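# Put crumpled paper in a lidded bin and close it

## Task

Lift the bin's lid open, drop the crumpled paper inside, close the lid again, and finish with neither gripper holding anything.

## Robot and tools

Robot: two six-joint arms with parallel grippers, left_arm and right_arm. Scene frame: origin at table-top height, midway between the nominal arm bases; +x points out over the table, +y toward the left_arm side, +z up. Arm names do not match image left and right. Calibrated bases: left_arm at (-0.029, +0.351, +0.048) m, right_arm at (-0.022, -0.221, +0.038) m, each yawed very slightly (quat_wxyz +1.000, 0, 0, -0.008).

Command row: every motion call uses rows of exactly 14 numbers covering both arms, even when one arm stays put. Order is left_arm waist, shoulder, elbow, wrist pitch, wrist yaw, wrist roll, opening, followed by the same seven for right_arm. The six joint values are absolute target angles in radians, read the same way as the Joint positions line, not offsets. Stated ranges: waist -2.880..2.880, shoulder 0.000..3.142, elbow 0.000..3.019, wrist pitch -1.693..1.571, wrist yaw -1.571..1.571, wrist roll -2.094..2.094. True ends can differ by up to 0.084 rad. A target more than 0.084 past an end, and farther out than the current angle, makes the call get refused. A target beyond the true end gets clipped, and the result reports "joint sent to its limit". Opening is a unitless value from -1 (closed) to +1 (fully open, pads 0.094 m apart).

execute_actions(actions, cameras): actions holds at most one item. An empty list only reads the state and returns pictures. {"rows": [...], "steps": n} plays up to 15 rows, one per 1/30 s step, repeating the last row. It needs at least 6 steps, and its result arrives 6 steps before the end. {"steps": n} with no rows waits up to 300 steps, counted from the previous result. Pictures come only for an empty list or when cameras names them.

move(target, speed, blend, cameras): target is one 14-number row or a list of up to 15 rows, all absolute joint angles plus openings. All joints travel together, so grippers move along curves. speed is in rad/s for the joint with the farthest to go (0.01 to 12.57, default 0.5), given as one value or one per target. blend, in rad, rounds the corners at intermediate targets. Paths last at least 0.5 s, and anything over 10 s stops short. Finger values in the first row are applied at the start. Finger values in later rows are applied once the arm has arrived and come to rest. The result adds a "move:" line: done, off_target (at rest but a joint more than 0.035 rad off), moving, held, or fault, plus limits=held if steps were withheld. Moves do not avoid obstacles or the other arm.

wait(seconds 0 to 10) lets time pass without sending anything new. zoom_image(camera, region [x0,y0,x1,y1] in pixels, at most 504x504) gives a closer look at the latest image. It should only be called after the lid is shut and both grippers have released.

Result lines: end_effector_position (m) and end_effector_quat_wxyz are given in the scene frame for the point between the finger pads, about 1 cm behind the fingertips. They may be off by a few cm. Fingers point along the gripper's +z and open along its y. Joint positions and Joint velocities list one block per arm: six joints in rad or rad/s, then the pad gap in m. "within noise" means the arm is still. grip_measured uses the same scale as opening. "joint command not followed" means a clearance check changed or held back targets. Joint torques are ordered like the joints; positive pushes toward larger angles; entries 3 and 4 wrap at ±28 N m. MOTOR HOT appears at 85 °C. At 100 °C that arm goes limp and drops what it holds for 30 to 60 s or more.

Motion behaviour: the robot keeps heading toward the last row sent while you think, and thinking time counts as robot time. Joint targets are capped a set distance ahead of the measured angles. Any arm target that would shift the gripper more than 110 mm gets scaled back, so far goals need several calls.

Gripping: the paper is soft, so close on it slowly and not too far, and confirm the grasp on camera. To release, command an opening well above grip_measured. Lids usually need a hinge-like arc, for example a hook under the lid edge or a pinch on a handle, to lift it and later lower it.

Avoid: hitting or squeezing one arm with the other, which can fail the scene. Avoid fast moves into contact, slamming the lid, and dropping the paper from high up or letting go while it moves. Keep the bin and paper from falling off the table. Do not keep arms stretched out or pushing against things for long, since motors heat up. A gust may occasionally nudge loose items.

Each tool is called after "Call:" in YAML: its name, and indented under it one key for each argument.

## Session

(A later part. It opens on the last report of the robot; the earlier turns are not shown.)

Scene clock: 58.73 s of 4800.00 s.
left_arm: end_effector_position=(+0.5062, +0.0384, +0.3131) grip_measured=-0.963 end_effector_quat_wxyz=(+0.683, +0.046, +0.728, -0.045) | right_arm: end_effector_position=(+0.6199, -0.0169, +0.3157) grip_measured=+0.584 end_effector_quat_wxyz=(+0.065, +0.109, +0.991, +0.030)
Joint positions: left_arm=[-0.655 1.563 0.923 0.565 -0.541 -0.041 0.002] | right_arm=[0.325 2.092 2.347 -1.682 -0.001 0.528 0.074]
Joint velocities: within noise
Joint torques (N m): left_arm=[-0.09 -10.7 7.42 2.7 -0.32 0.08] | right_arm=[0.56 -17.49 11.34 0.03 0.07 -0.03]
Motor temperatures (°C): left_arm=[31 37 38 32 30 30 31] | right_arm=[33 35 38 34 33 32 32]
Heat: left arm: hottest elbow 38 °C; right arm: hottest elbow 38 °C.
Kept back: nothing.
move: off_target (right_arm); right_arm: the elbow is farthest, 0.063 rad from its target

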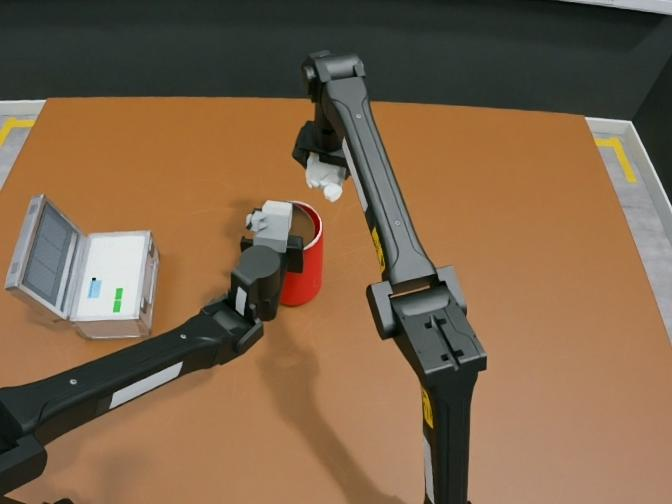

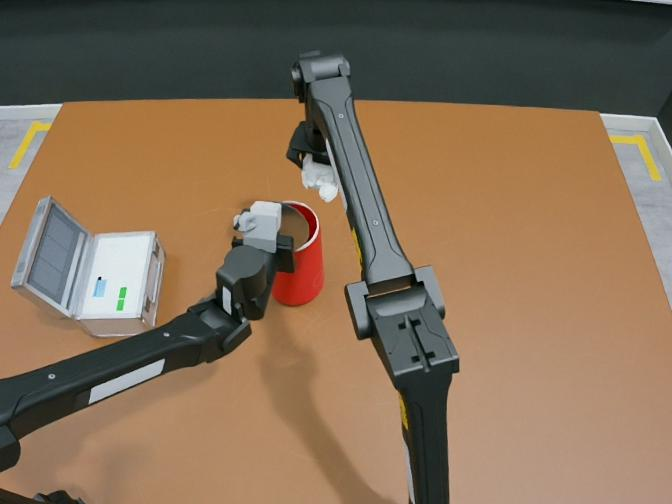

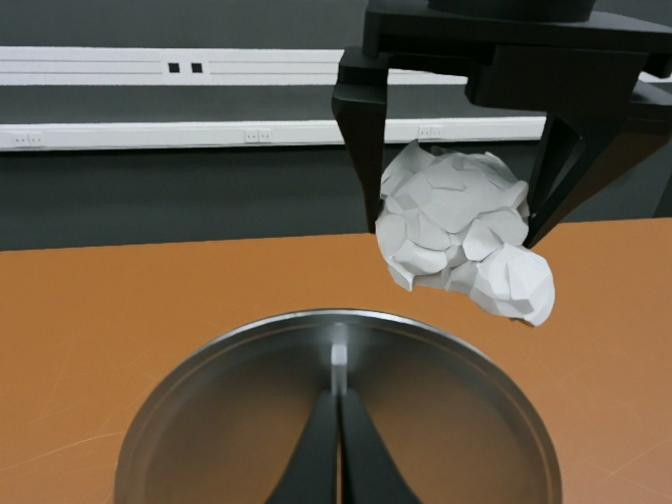

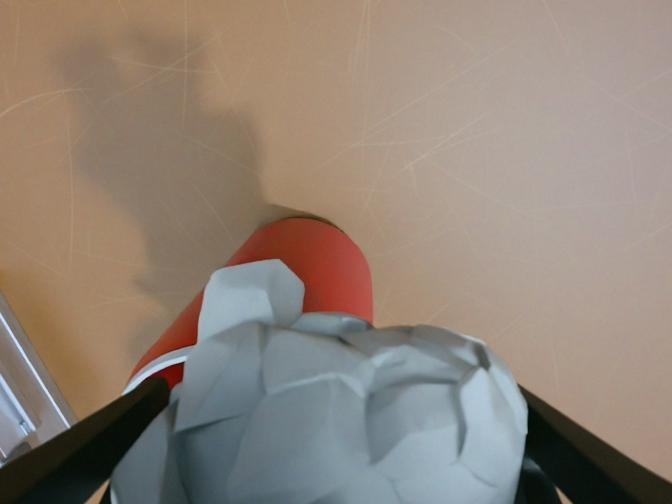

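Call:
move:
  target:
    - [-0.665,1.552,0.917,0.584,-0.55,-0.03,-1,0.411,2.1,2.36,-1.69,0,0.52,0.2]
    - [-0.665,1.552,0.917,0.584,-0.55,-0.03,-1,0.411,2.076,2.217,-1.655,0,0.52,0.2]
  speed: [0.3,0.2]

Call:
zoom_image:
  camera: "cam_head_right"
  region: [200, 80, 420, 320]

Scene clock: 60.50 s of 4800.00 s.
left_arm: end_effector_position=(+0.5062, +0.0384, +0.3131) grip_measured=-0.963 end_effector_quat_wxyz=(+0.683, +0.046, +0.728, -0.045) | right_arm: end_effector_position=(+0.5828, +0.0343, +0.2674) grip_measured=+0.584 end_effector_quat_wxyz=(+0.016, +0.063, +0.998, +0.009)
Joint positions: left_arm=[-0.655 1.563 0.923 0.565 -0.541 -0.041 0.002] | right_arm=[0.417 2.092 2.224 -1.666 -0.001 0.527 0.074]
Joint velocities: within noise
Joint torques (N m): left_arm=[-0.03 -10.46 7.42 2.69 -0.34 0.08] | right_arm=[0.67 -19.49 6.42 0.58 0.08 -0.04]
Motor temperatures (°C): left_arm=[31 37 38 32 30 30 31] | right_arm=[33 35 38 34 33 32 32]
Heat: left arm: hottest elbow 38 °C; right arm: hottest elbow 38 °C.
Kept back: nothing.
move: done

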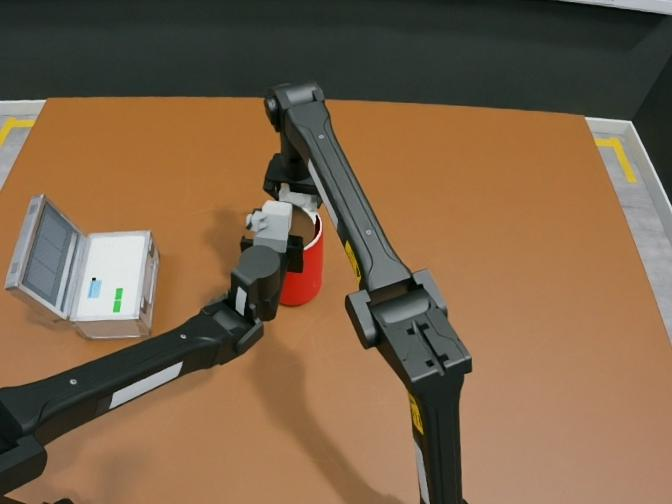

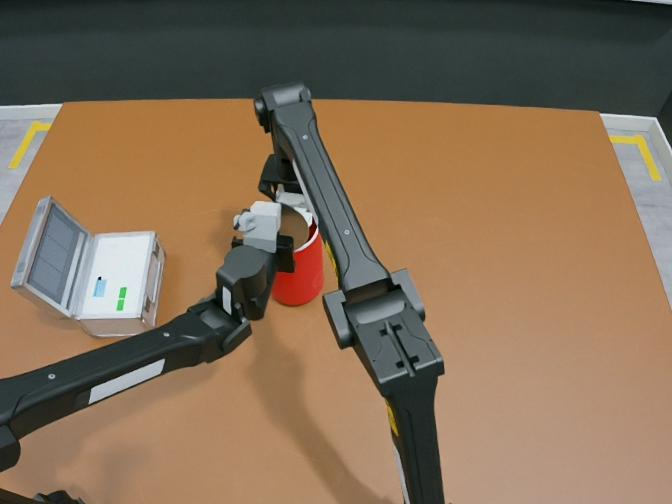

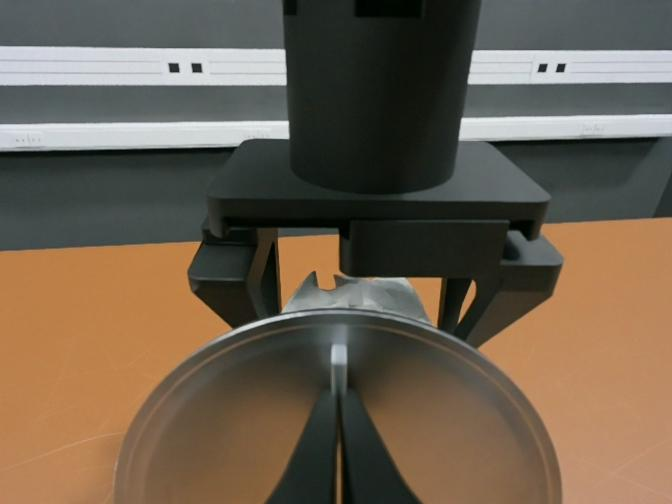

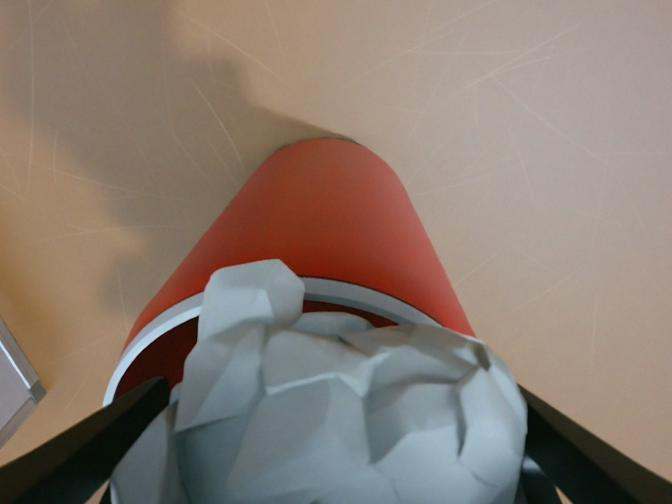

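Scaled by 2.100 from the camera's 672x504 image, which has a finer 960x720 frame.

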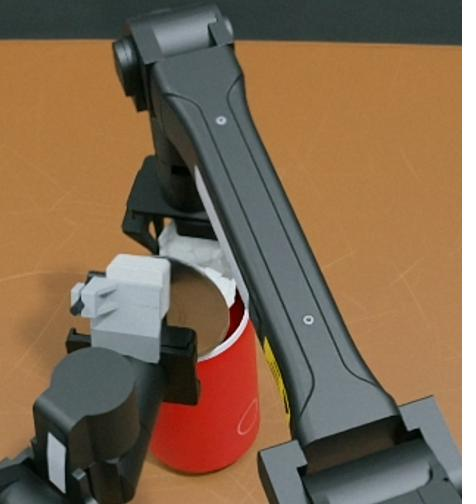

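Call:
move:
  target:
    - [-0.665,1.552,0.917,0.584,-0.55,-0.03,-1,0.411,2.076,2.33,-1.69,0,0.52,0.2]
    - [-0.665,1.552,0.917,0.584,-0.55,-0.03,-1,0.44,1.992,2.16,-1.653,0,0.52,0.2]
  speed: [0.3,0.2]

Call:
zoom_image:
  camera: "cam_head_right"
  region: [200, 80, 420, 320]

Scene clock: 63.03 s of 4800.00 s.
left_arm: end_effector_position=(+0.5062, +0.0384, +0.3131) grip_measured=-0.963 end_effector_quat_wxyz=(+0.683, +0.046, +0.728, -0.045) | right_arm: end_effector_position=(+0.5622, +0.0375, +0.2866) grip_measured=+0.584 end_effector_quat_wxyz=(+0.021, +0.055, +0.998, +0.011)
Joint positions: left_arm=[-0.655 1.563 0.923 0.565 -0.541 -0.041 0.002] | right_arm=[0.434 2.026 2.168 -1.664 -0.001 0.527 0.074]
Joint velocities: within noise
Joint torques (N m): left_arm=[-0.09 -10.64 7.38 2.71 -0.34 0.08] | right_arm=[1.55 -19.84 6.38 0.43 0.08 -0.04]
Motor temperatures (°C): left_arm=[31 37 38 32 30 30 31] | right_arm=[33 35 38 34 33 32 32]
Heat: left arm: hottest elbow 38 °C; right arm: hottest elbow 38 °C.
Kept back: nothing.
move: done

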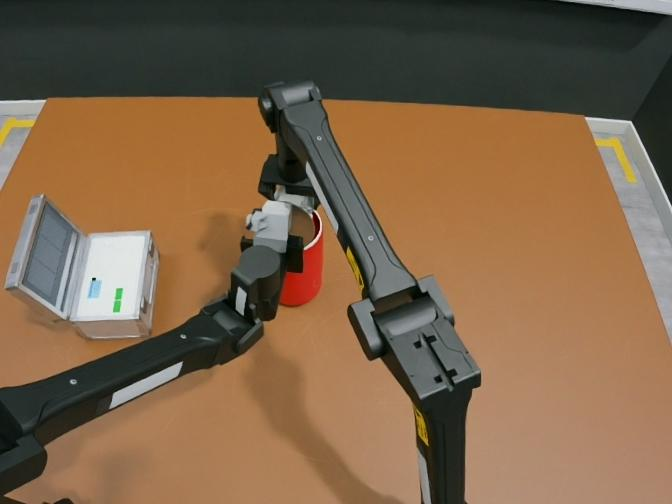

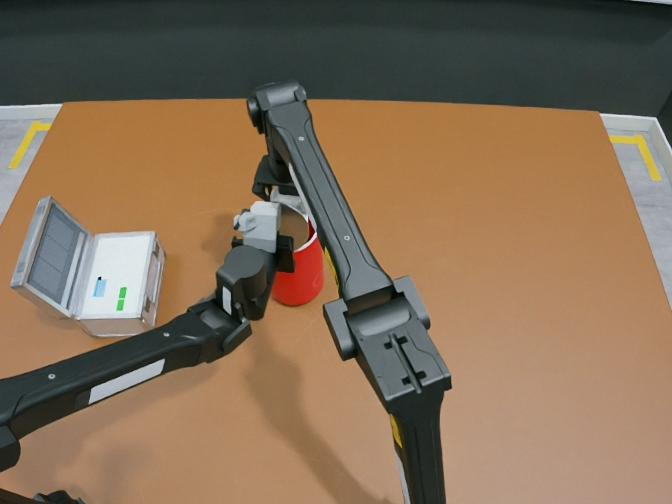

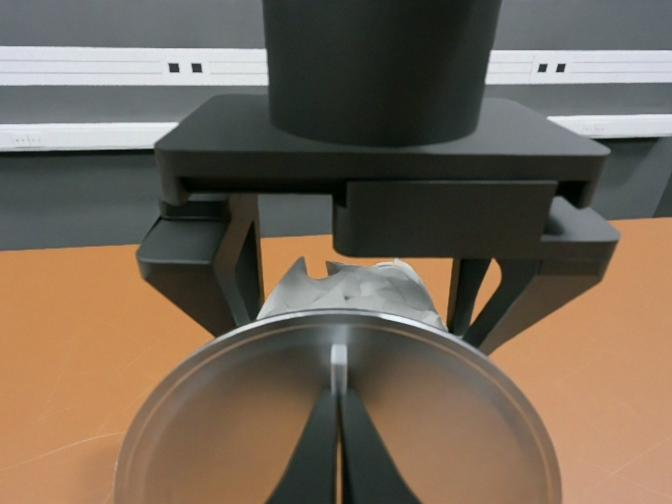

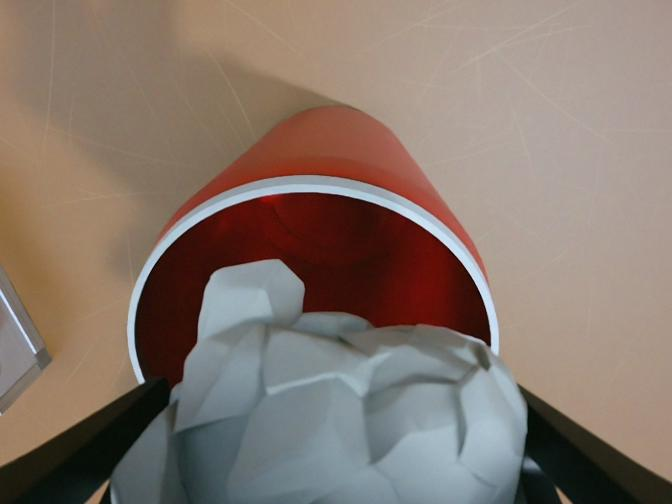

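Scaled by 2.100 from the camera's 672x504 image, which has a finer 960x720 frame.

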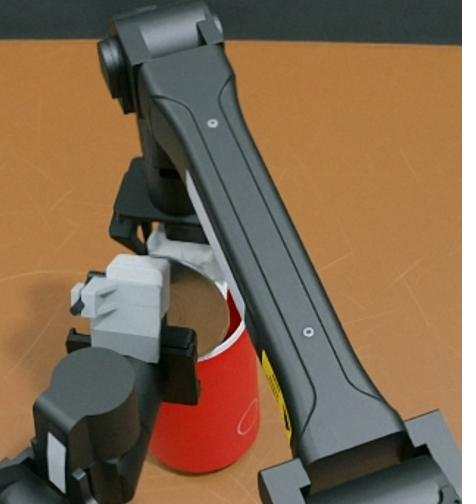

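Call:
move:
  target:
    - [-0.665,1.552,0.917,0.584,-0.55,-0.03,-1,0.447,1.965,2.044,-1.57,0,0.52,0.2]
    - [-0.665,1.552,0.917,0.584,-0.55,-0.03,-1,0.447,1.965,2.044,-1.57,0,0.52,0.8]
  speed: 0.2

Scene clock: 65.40 s of 4800.00 s.
left_arm: end_effector_position=(+0.5062, +0.0384, +0.3131) grip_measured=-0.963 end_effector_quat_wxyz=(+0.683, +0.046, +0.728, -0.045) | right_arm: end_effector_position=(+0.5549, +0.0380, +0.2585) grip_measured=+0.797 end_effector_quat_wxyz=(+0.018, +0.052, +0.998, +0.010)
Joint positions: left_arm=[-0.655 1.563 0.923 0.565 -0.541 -0.041 0.002] | right_arm=[0.439 2 2.052 -1.581 -0.001 0.527 0.084]
Joint velocities: within noise
Joint torques (N m): left_arm=[-0.03 -10.52 7.45 2.73 -0.32 0.07] | right_arm=[1.85 -19.72 6.39 0.53 0.08 -0.04]
Motor temperatures (°C): left_arm=[31 37 38 32 30 30 31] | right_arm=[33 35 38 34 33 32 32]
Heat: left arm: hottest elbow 38 °C; right arm: hottest elbow 38 °C.
Kept back: nothing.
move: done

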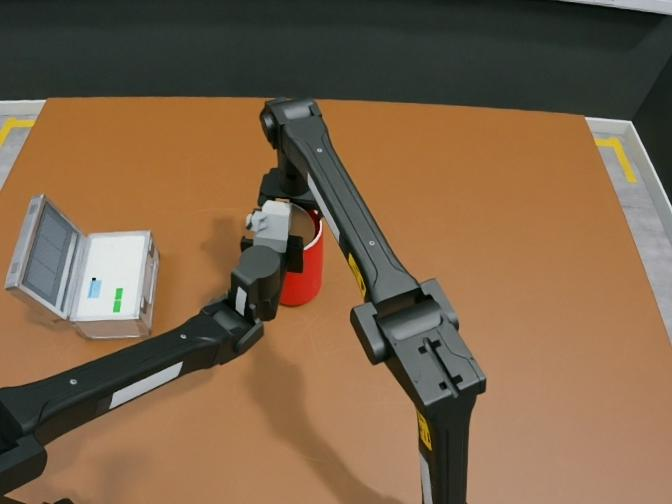

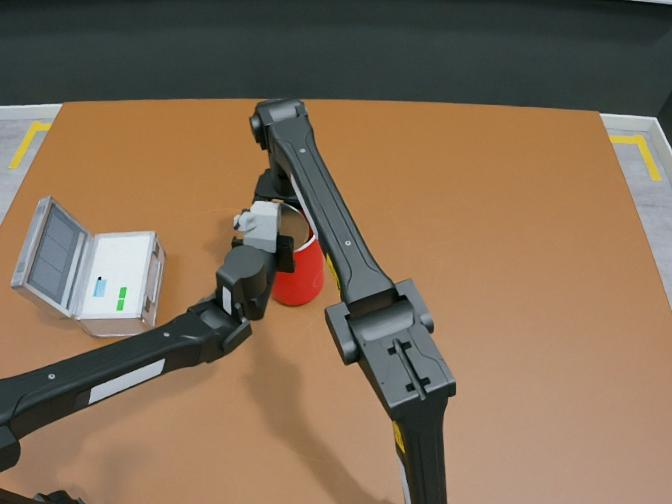

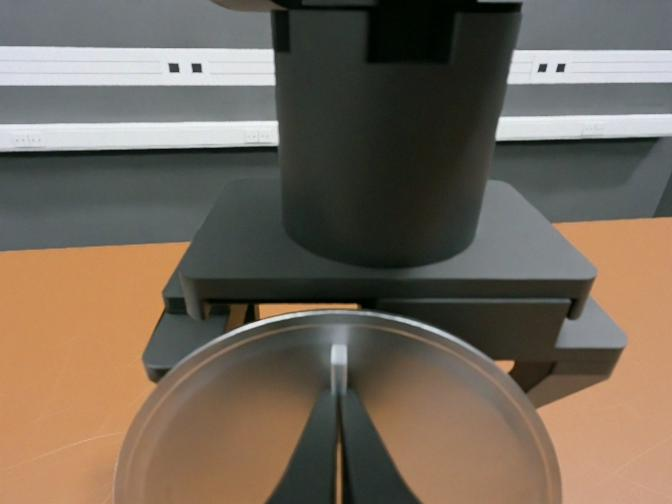

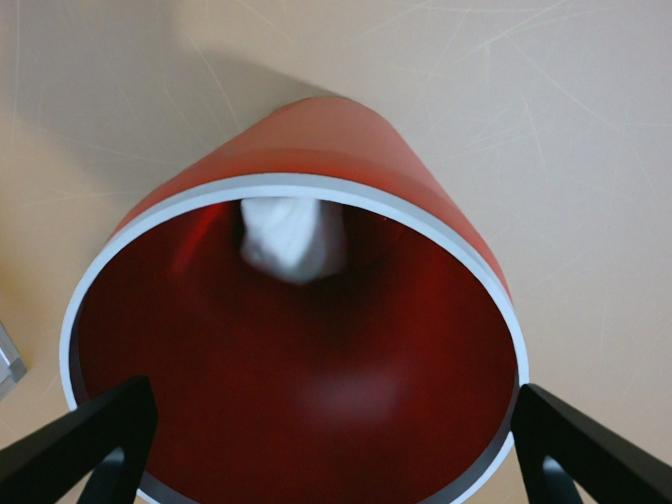

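Call:
move:
  target:
    - [-0.665,1.552,0.917,0.584,-0.55,-0.03,-1,0.447,2.05,2.34,-1.69,0,0.52,0.8]
    - [-0.665,1.552,0.917,0.584,-0.55,-0.03,-1,-0.1,2.05,2.34,-1.69,0,0.52,0.8]
    - [-0.665,1.552,0.917,0.584,-0.55,-0.03,-1,-0.4,1.3,1.3,-1.3,0,0.52,0.8]
  speed: [0.3,0.6,0.8]
  blend: [0.03,0.1,0]

Call:
zoom_image:
  camera: "cam_head_right"
  region: [220, 130, 380, 320]

Scene clock: 69.60 s of 4800.00 s.
left_arm: end_effector_position=(+0.5062, +0.0384, +0.3131) grip_measured=-0.963 end_effector_quat_wxyz=(+0.683, +0.046, +0.728, -0.045) | right_arm: end_effector_position=(+0.3754, -0.3948, +0.3125) grip_measured=+0.798 end_effector_quat_wxyz=(+0.126, +0.448, +0.885, +0.008)
Joint positions: left_arm=[-0.655 1.563 0.923 0.565 -0.541 -0.041 0.002] | right_arm=[-0.394 1.311 1.308 -1.314 -0.001 0.527 0.084]
Joint velocities: within noise
Joint torques (N m): left_arm=[-0.03 -10.64 7.42 2.7 -0.34 0.07] | right_arm=[0.73 -8.82 6.69 0.98 0.07 -0.04]
Motor temperatures (°C): left_arm=[31 37 38 32 30 30 31] | right_arm=[33 36 38 34 33 32 31]
Heat: left arm: hottest elbow 38 °C; right arm: hottest elbow 38 °C.
Kept back: nothing.
move: done

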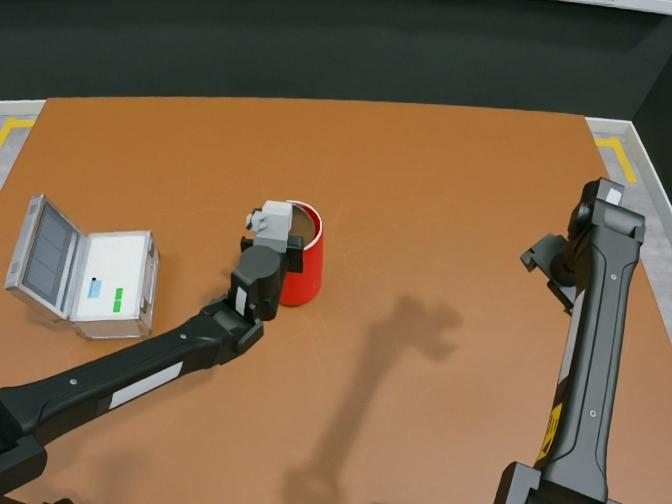

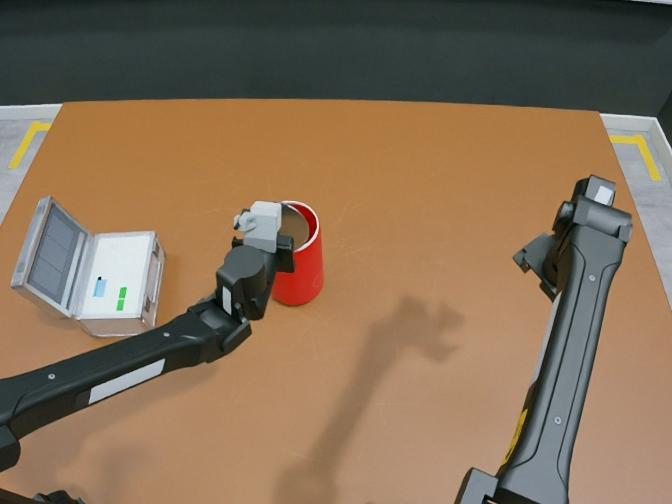

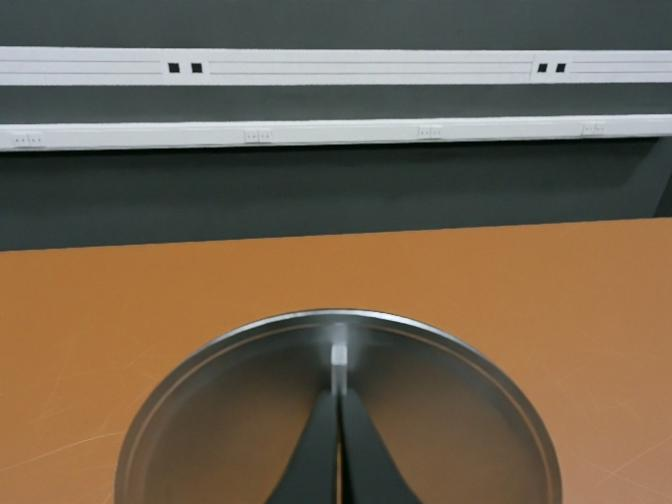

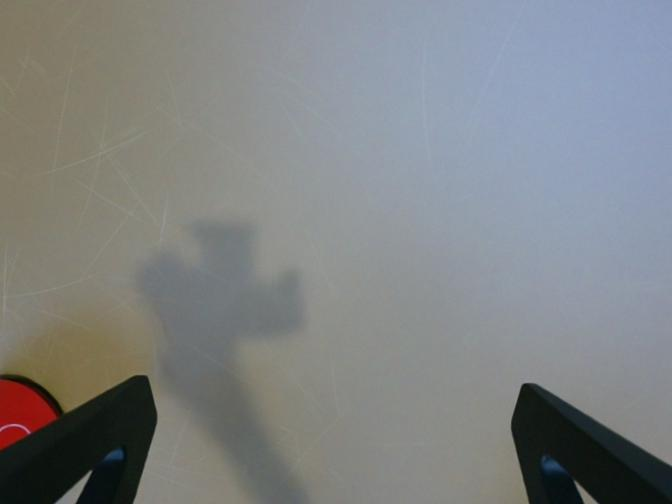

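Scaled by 2.653 from the camera's 672x504 image, which has a finer 960x720 frame.

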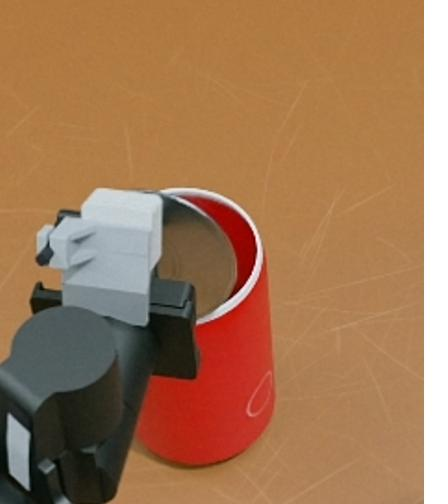

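Call:
move:
  target:
    - [-0.615,1.56,1.13,0.103,-0.483,-0.18,-1,-0.394,1.311,1.308,-1.314,0,0.527,0.8]
    - [-0.565,1.655,1.43,-0.439,-0.364,-0.294,-1,-0.394,1.311,1.308,-1.314,0,0.527,0.8]
    - [-0.468,1.826,1.745,-0.895,0,-0.362,-1,-0.394,1.311,1.308,-1.314,0,0.527,0.8]
  speed: 0.25
  blend: [0.05,0.05,0]

Call:
zoom_image:
  camera: "cam_head_right"
  region: [220, 130, 380, 320]

Scene clock: 76.57 s of 4800.00 s.
left_arm: end_effector_position=(+0.5738, +0.0258, +0.2661) grip_measured=-0.963 end_effector_quat_wxyz=(+0.248, +0.075, +0.960, -0.104) | right_arm: end_effector_position=(+0.3754, -0.3948, +0.3125) grip_measured=+0.798 end_effector_quat_wxyz=(+0.126, +0.448, +0.885, +0.008)
Joint positions: left_arm=[-0.48 1.817 1.677 -0.887 -0.01 -0.338 0.002] | right_arm=[-0.394 1.311 1.308 -1.314 -0.001 0.527 0.084]
Joint velocities: within noise
Joint torques (N m): left_arm=[1.79 -13.63 14.13 1.33 0.41 -0.21] | right_arm=[1.2 -8.06 7.21 0.5 0.07 0.02]
Motor temperatures (°C): left_arm=[31 37 39 32 30 30 31] | right_arm=[33 36 38 34 33 32 31]
Heat: left arm: hottest elbow 39 °C; right arm: hottest elbow 38 °C.
Kept back: nothing.
move: off_target (left_arm); left_arm: the elbow is farthest, 0.068 rad from its target

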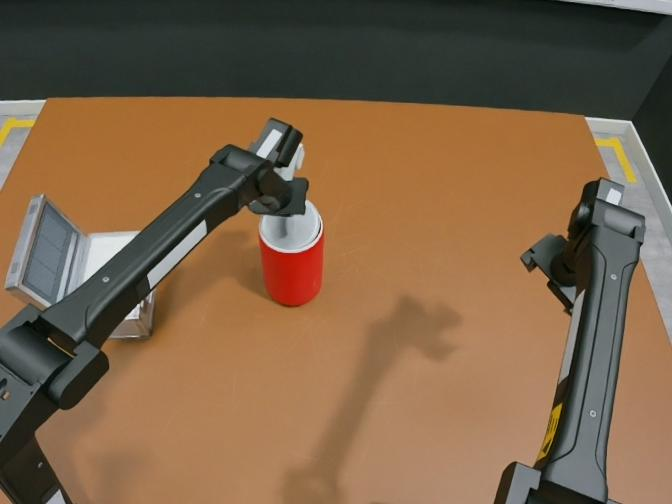

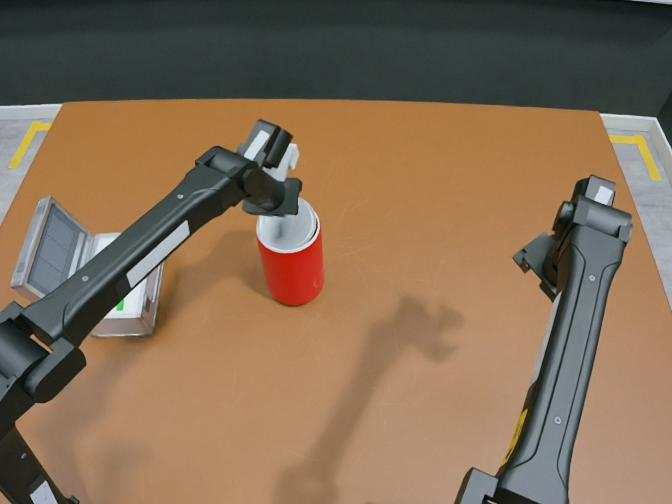

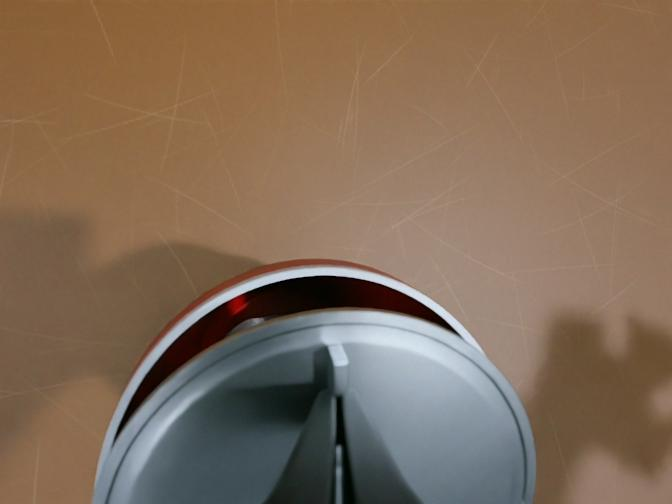

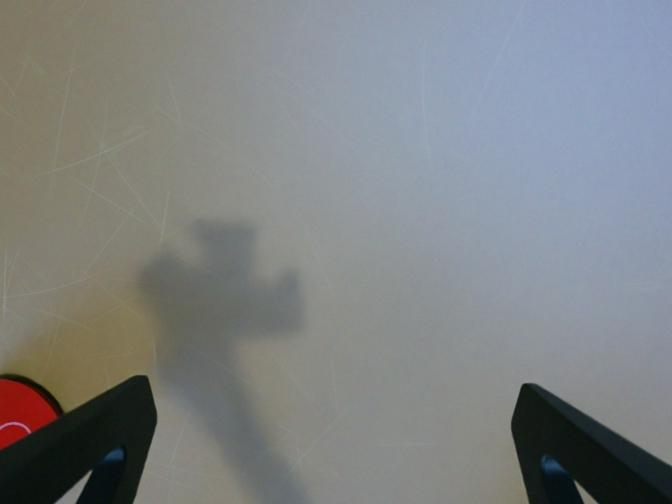

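Scaled by 2.653 from the camera's 672x504 image, which has a finer 960x720 frame.

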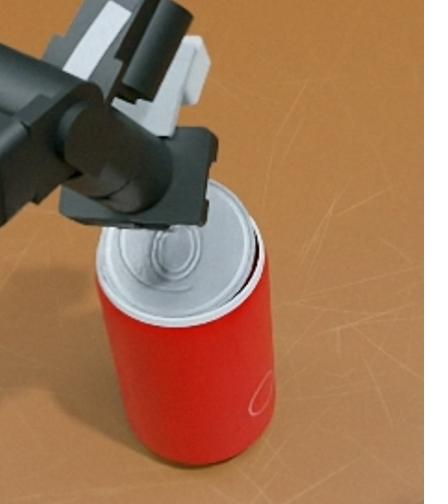

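Paper is inside. Finish closing.

Call:
move:
  target:
    - [-0.474,1.92,1.9,-1.12,0,-0.35,-1,-0.394,1.311,1.308,-1.314,0,0.527,0.8]
    - [-0.474,2.055,2.085,-1.33,0,-0.36,-1,-0.394,1.311,1.308,-1.314,0,0.527,0.8]
    - [-0.474,2.06,2.015,-1.29,0,-0.36,-1,-0.394,1.311,1.308,-1.314,0,0.527,0.8]
  speed: [0.2,0.2,0.08]

Call:
zoom_image:
  camera: "cam_left_wrist"
  region: [60, 150, 560, 504]

Scene clock: 80.30 s of 4800.00 s.
left_arm: end_effector_position=(+0.5794, +0.0222, +0.2410) grip_measured=-0.963 end_effector_quat_wxyz=(+0.110, +0.074, +0.990, -0.046) | right_arm: end_effector_position=(+0.3754, -0.3948, +0.3125) grip_measured=+0.798 end_effector_quat_wxyz=(+0.126, +0.448, +0.885, +0.008)
Joint positions: left_arm=[-0.48 2.034 2.015 -1.311 -0.006 -0.346 0.002] | right_arm=[-0.394 1.311 1.308 -1.314 -0.001 0.527 0.084]
Joint velocities: within noise
Joint torques (N m): left_arm=[1.32 -14.68 8.64 1.94 0.24 -0.14] | right_arm=[1.14 -8.18 7.28 0.5 0.06 0.02]
Motor temperatures (°C): left_arm=[31 37 39 32 30 30 31] | right_arm=[33 36 38 34 33 32 31]
Heat: left arm: hottest elbow 39 °C; right arm: hottest elbow 38 °C.
Kept back: nothing.
move: done

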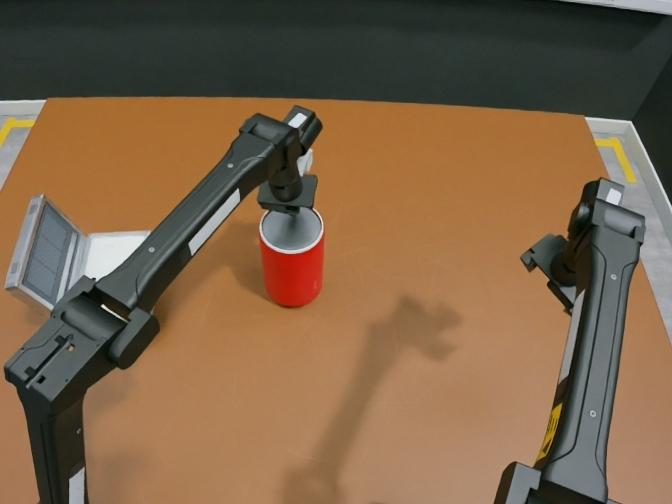

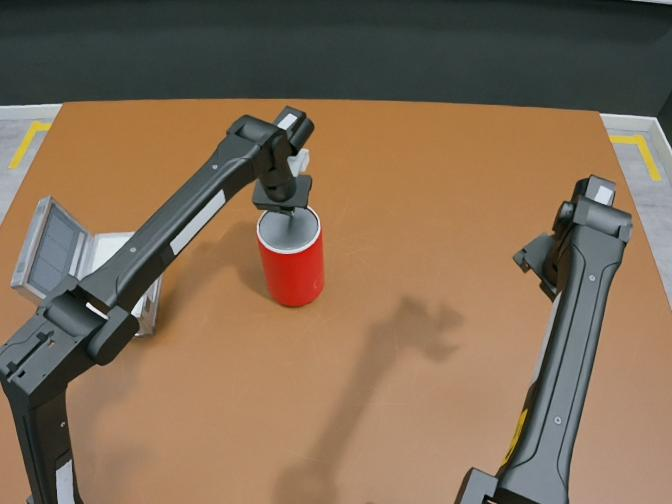

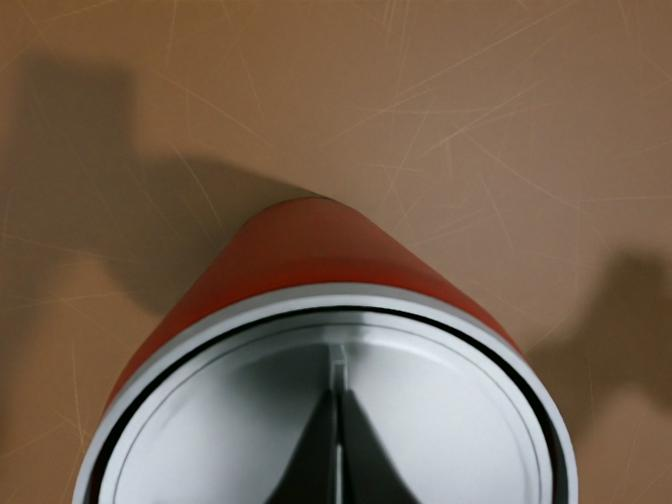

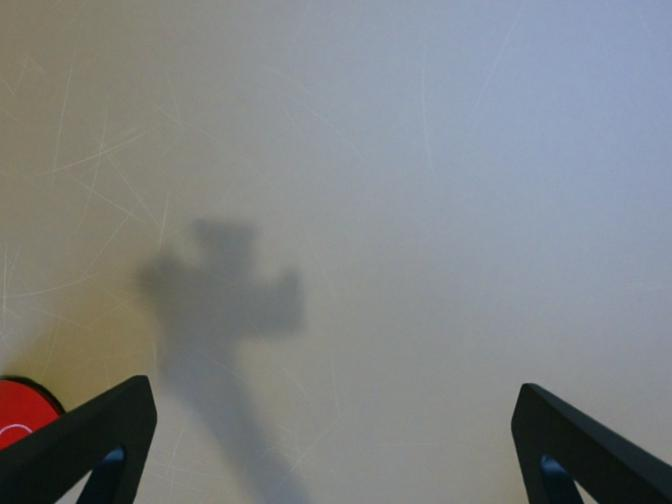

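Scaled by 1.008 from the camera's 672x504 image, which has a finer 960x720 frame.

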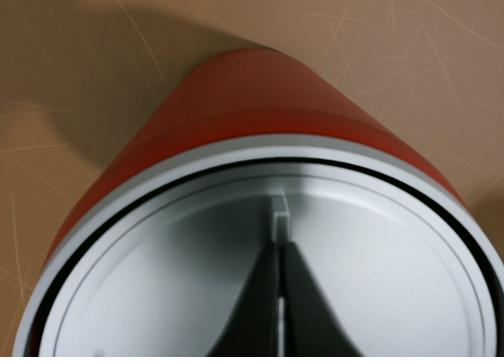

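Call:
move:
  target:
    - [-0.48,2.065,2.0,-1.3,0,-0.346,-1,-0.394,1.311,1.308,-1.314,0,0.527,0.8]
    - [-0.48,2.045,2.01,-1.3,0,-0.346,-0.4,-0.394,1.311,1.308,-1.314,0,0.527,0.8]
    - [-0.48,1.95,2.12,-1.2,0,-0.346,-0.4,-0.394,1.311,1.308,-1.314,0,0.527,0.8]
  speed: [0.08,0.08,0.15]

Call:
zoom_image:
  camera: "cam_left_wrist"
  region: [100, 100, 600, 504]

Scene clock: 83.13 s of 4800.00 s.
left_arm: end_effector_position=(+0.6022, +0.0086, +0.3225) grip_measured=-0.402 end_effector_quat_wxyz=(+0.209, +0.073, +0.971, -0.093) | right_arm: end_effector_position=(+0.3754, -0.3948, +0.3125) grip_measured=+0.798 end_effector_quat_wxyz=(+0.126, +0.448, +0.885, +0.008)
Joint positions: left_arm=[-0.48 1.962 2.067 -1.213 -0.001 -0.346 0.028] | right_arm=[-0.394 1.311 1.308 -1.314 -0.001 0.527 0.084]
Joint velocities: within noise
Joint torques (N m): left_arm=[0.91 -16.56 13.04 2 0.06 0] | right_arm=[1.2 -8 7.25 0.46 0.07 0.01]
Motor temperatures (°C): left_arm=[31 37 39 32 30 30 31] | right_arm=[33 36 38 34 33 32 31]
Heat: left arm: hottest elbow 39 °C; right arm: hottest elbow 38 °C.
Kept back: nothing.
move: off_target (left_arm); left_arm: the elbow is farthest, 0.053 rad from its target

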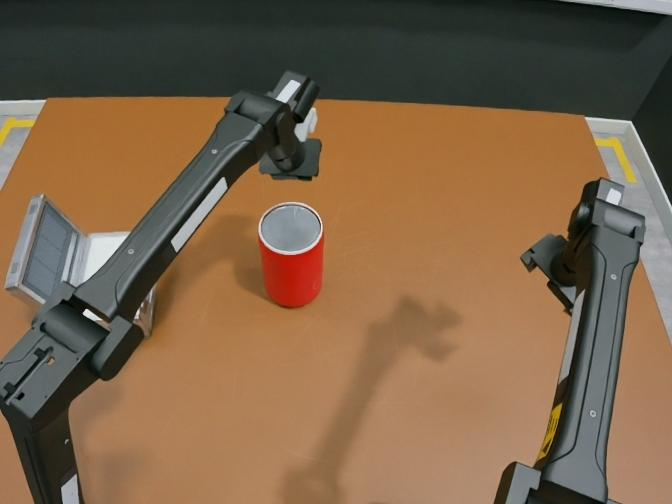

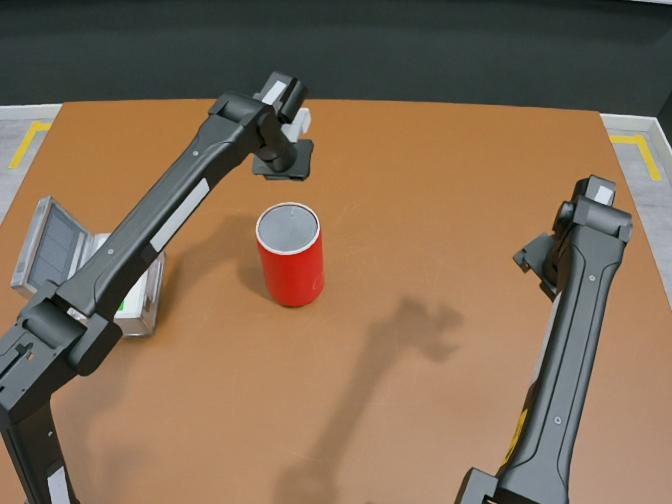

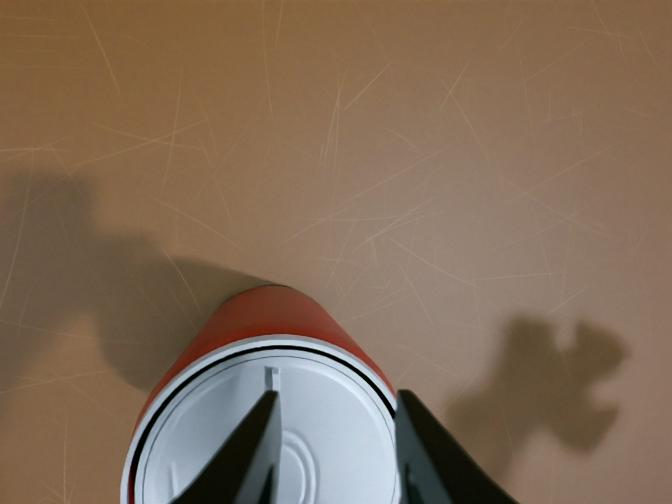

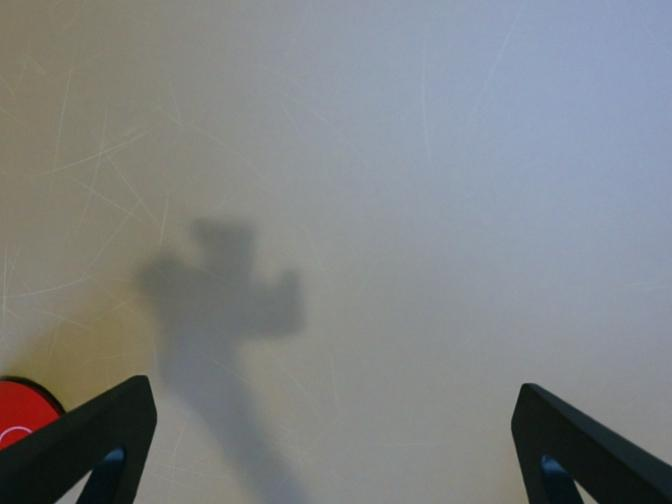

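Scaled by 1.008 from the camera's 672x504 image, which has a finer 960x720 frame.

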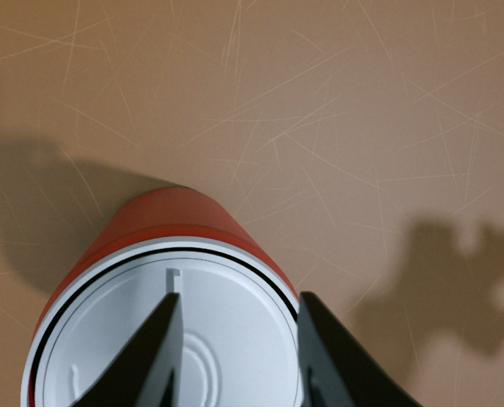

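Call:
finished_scene:
  scene: 1

The scene is finished: the task was done.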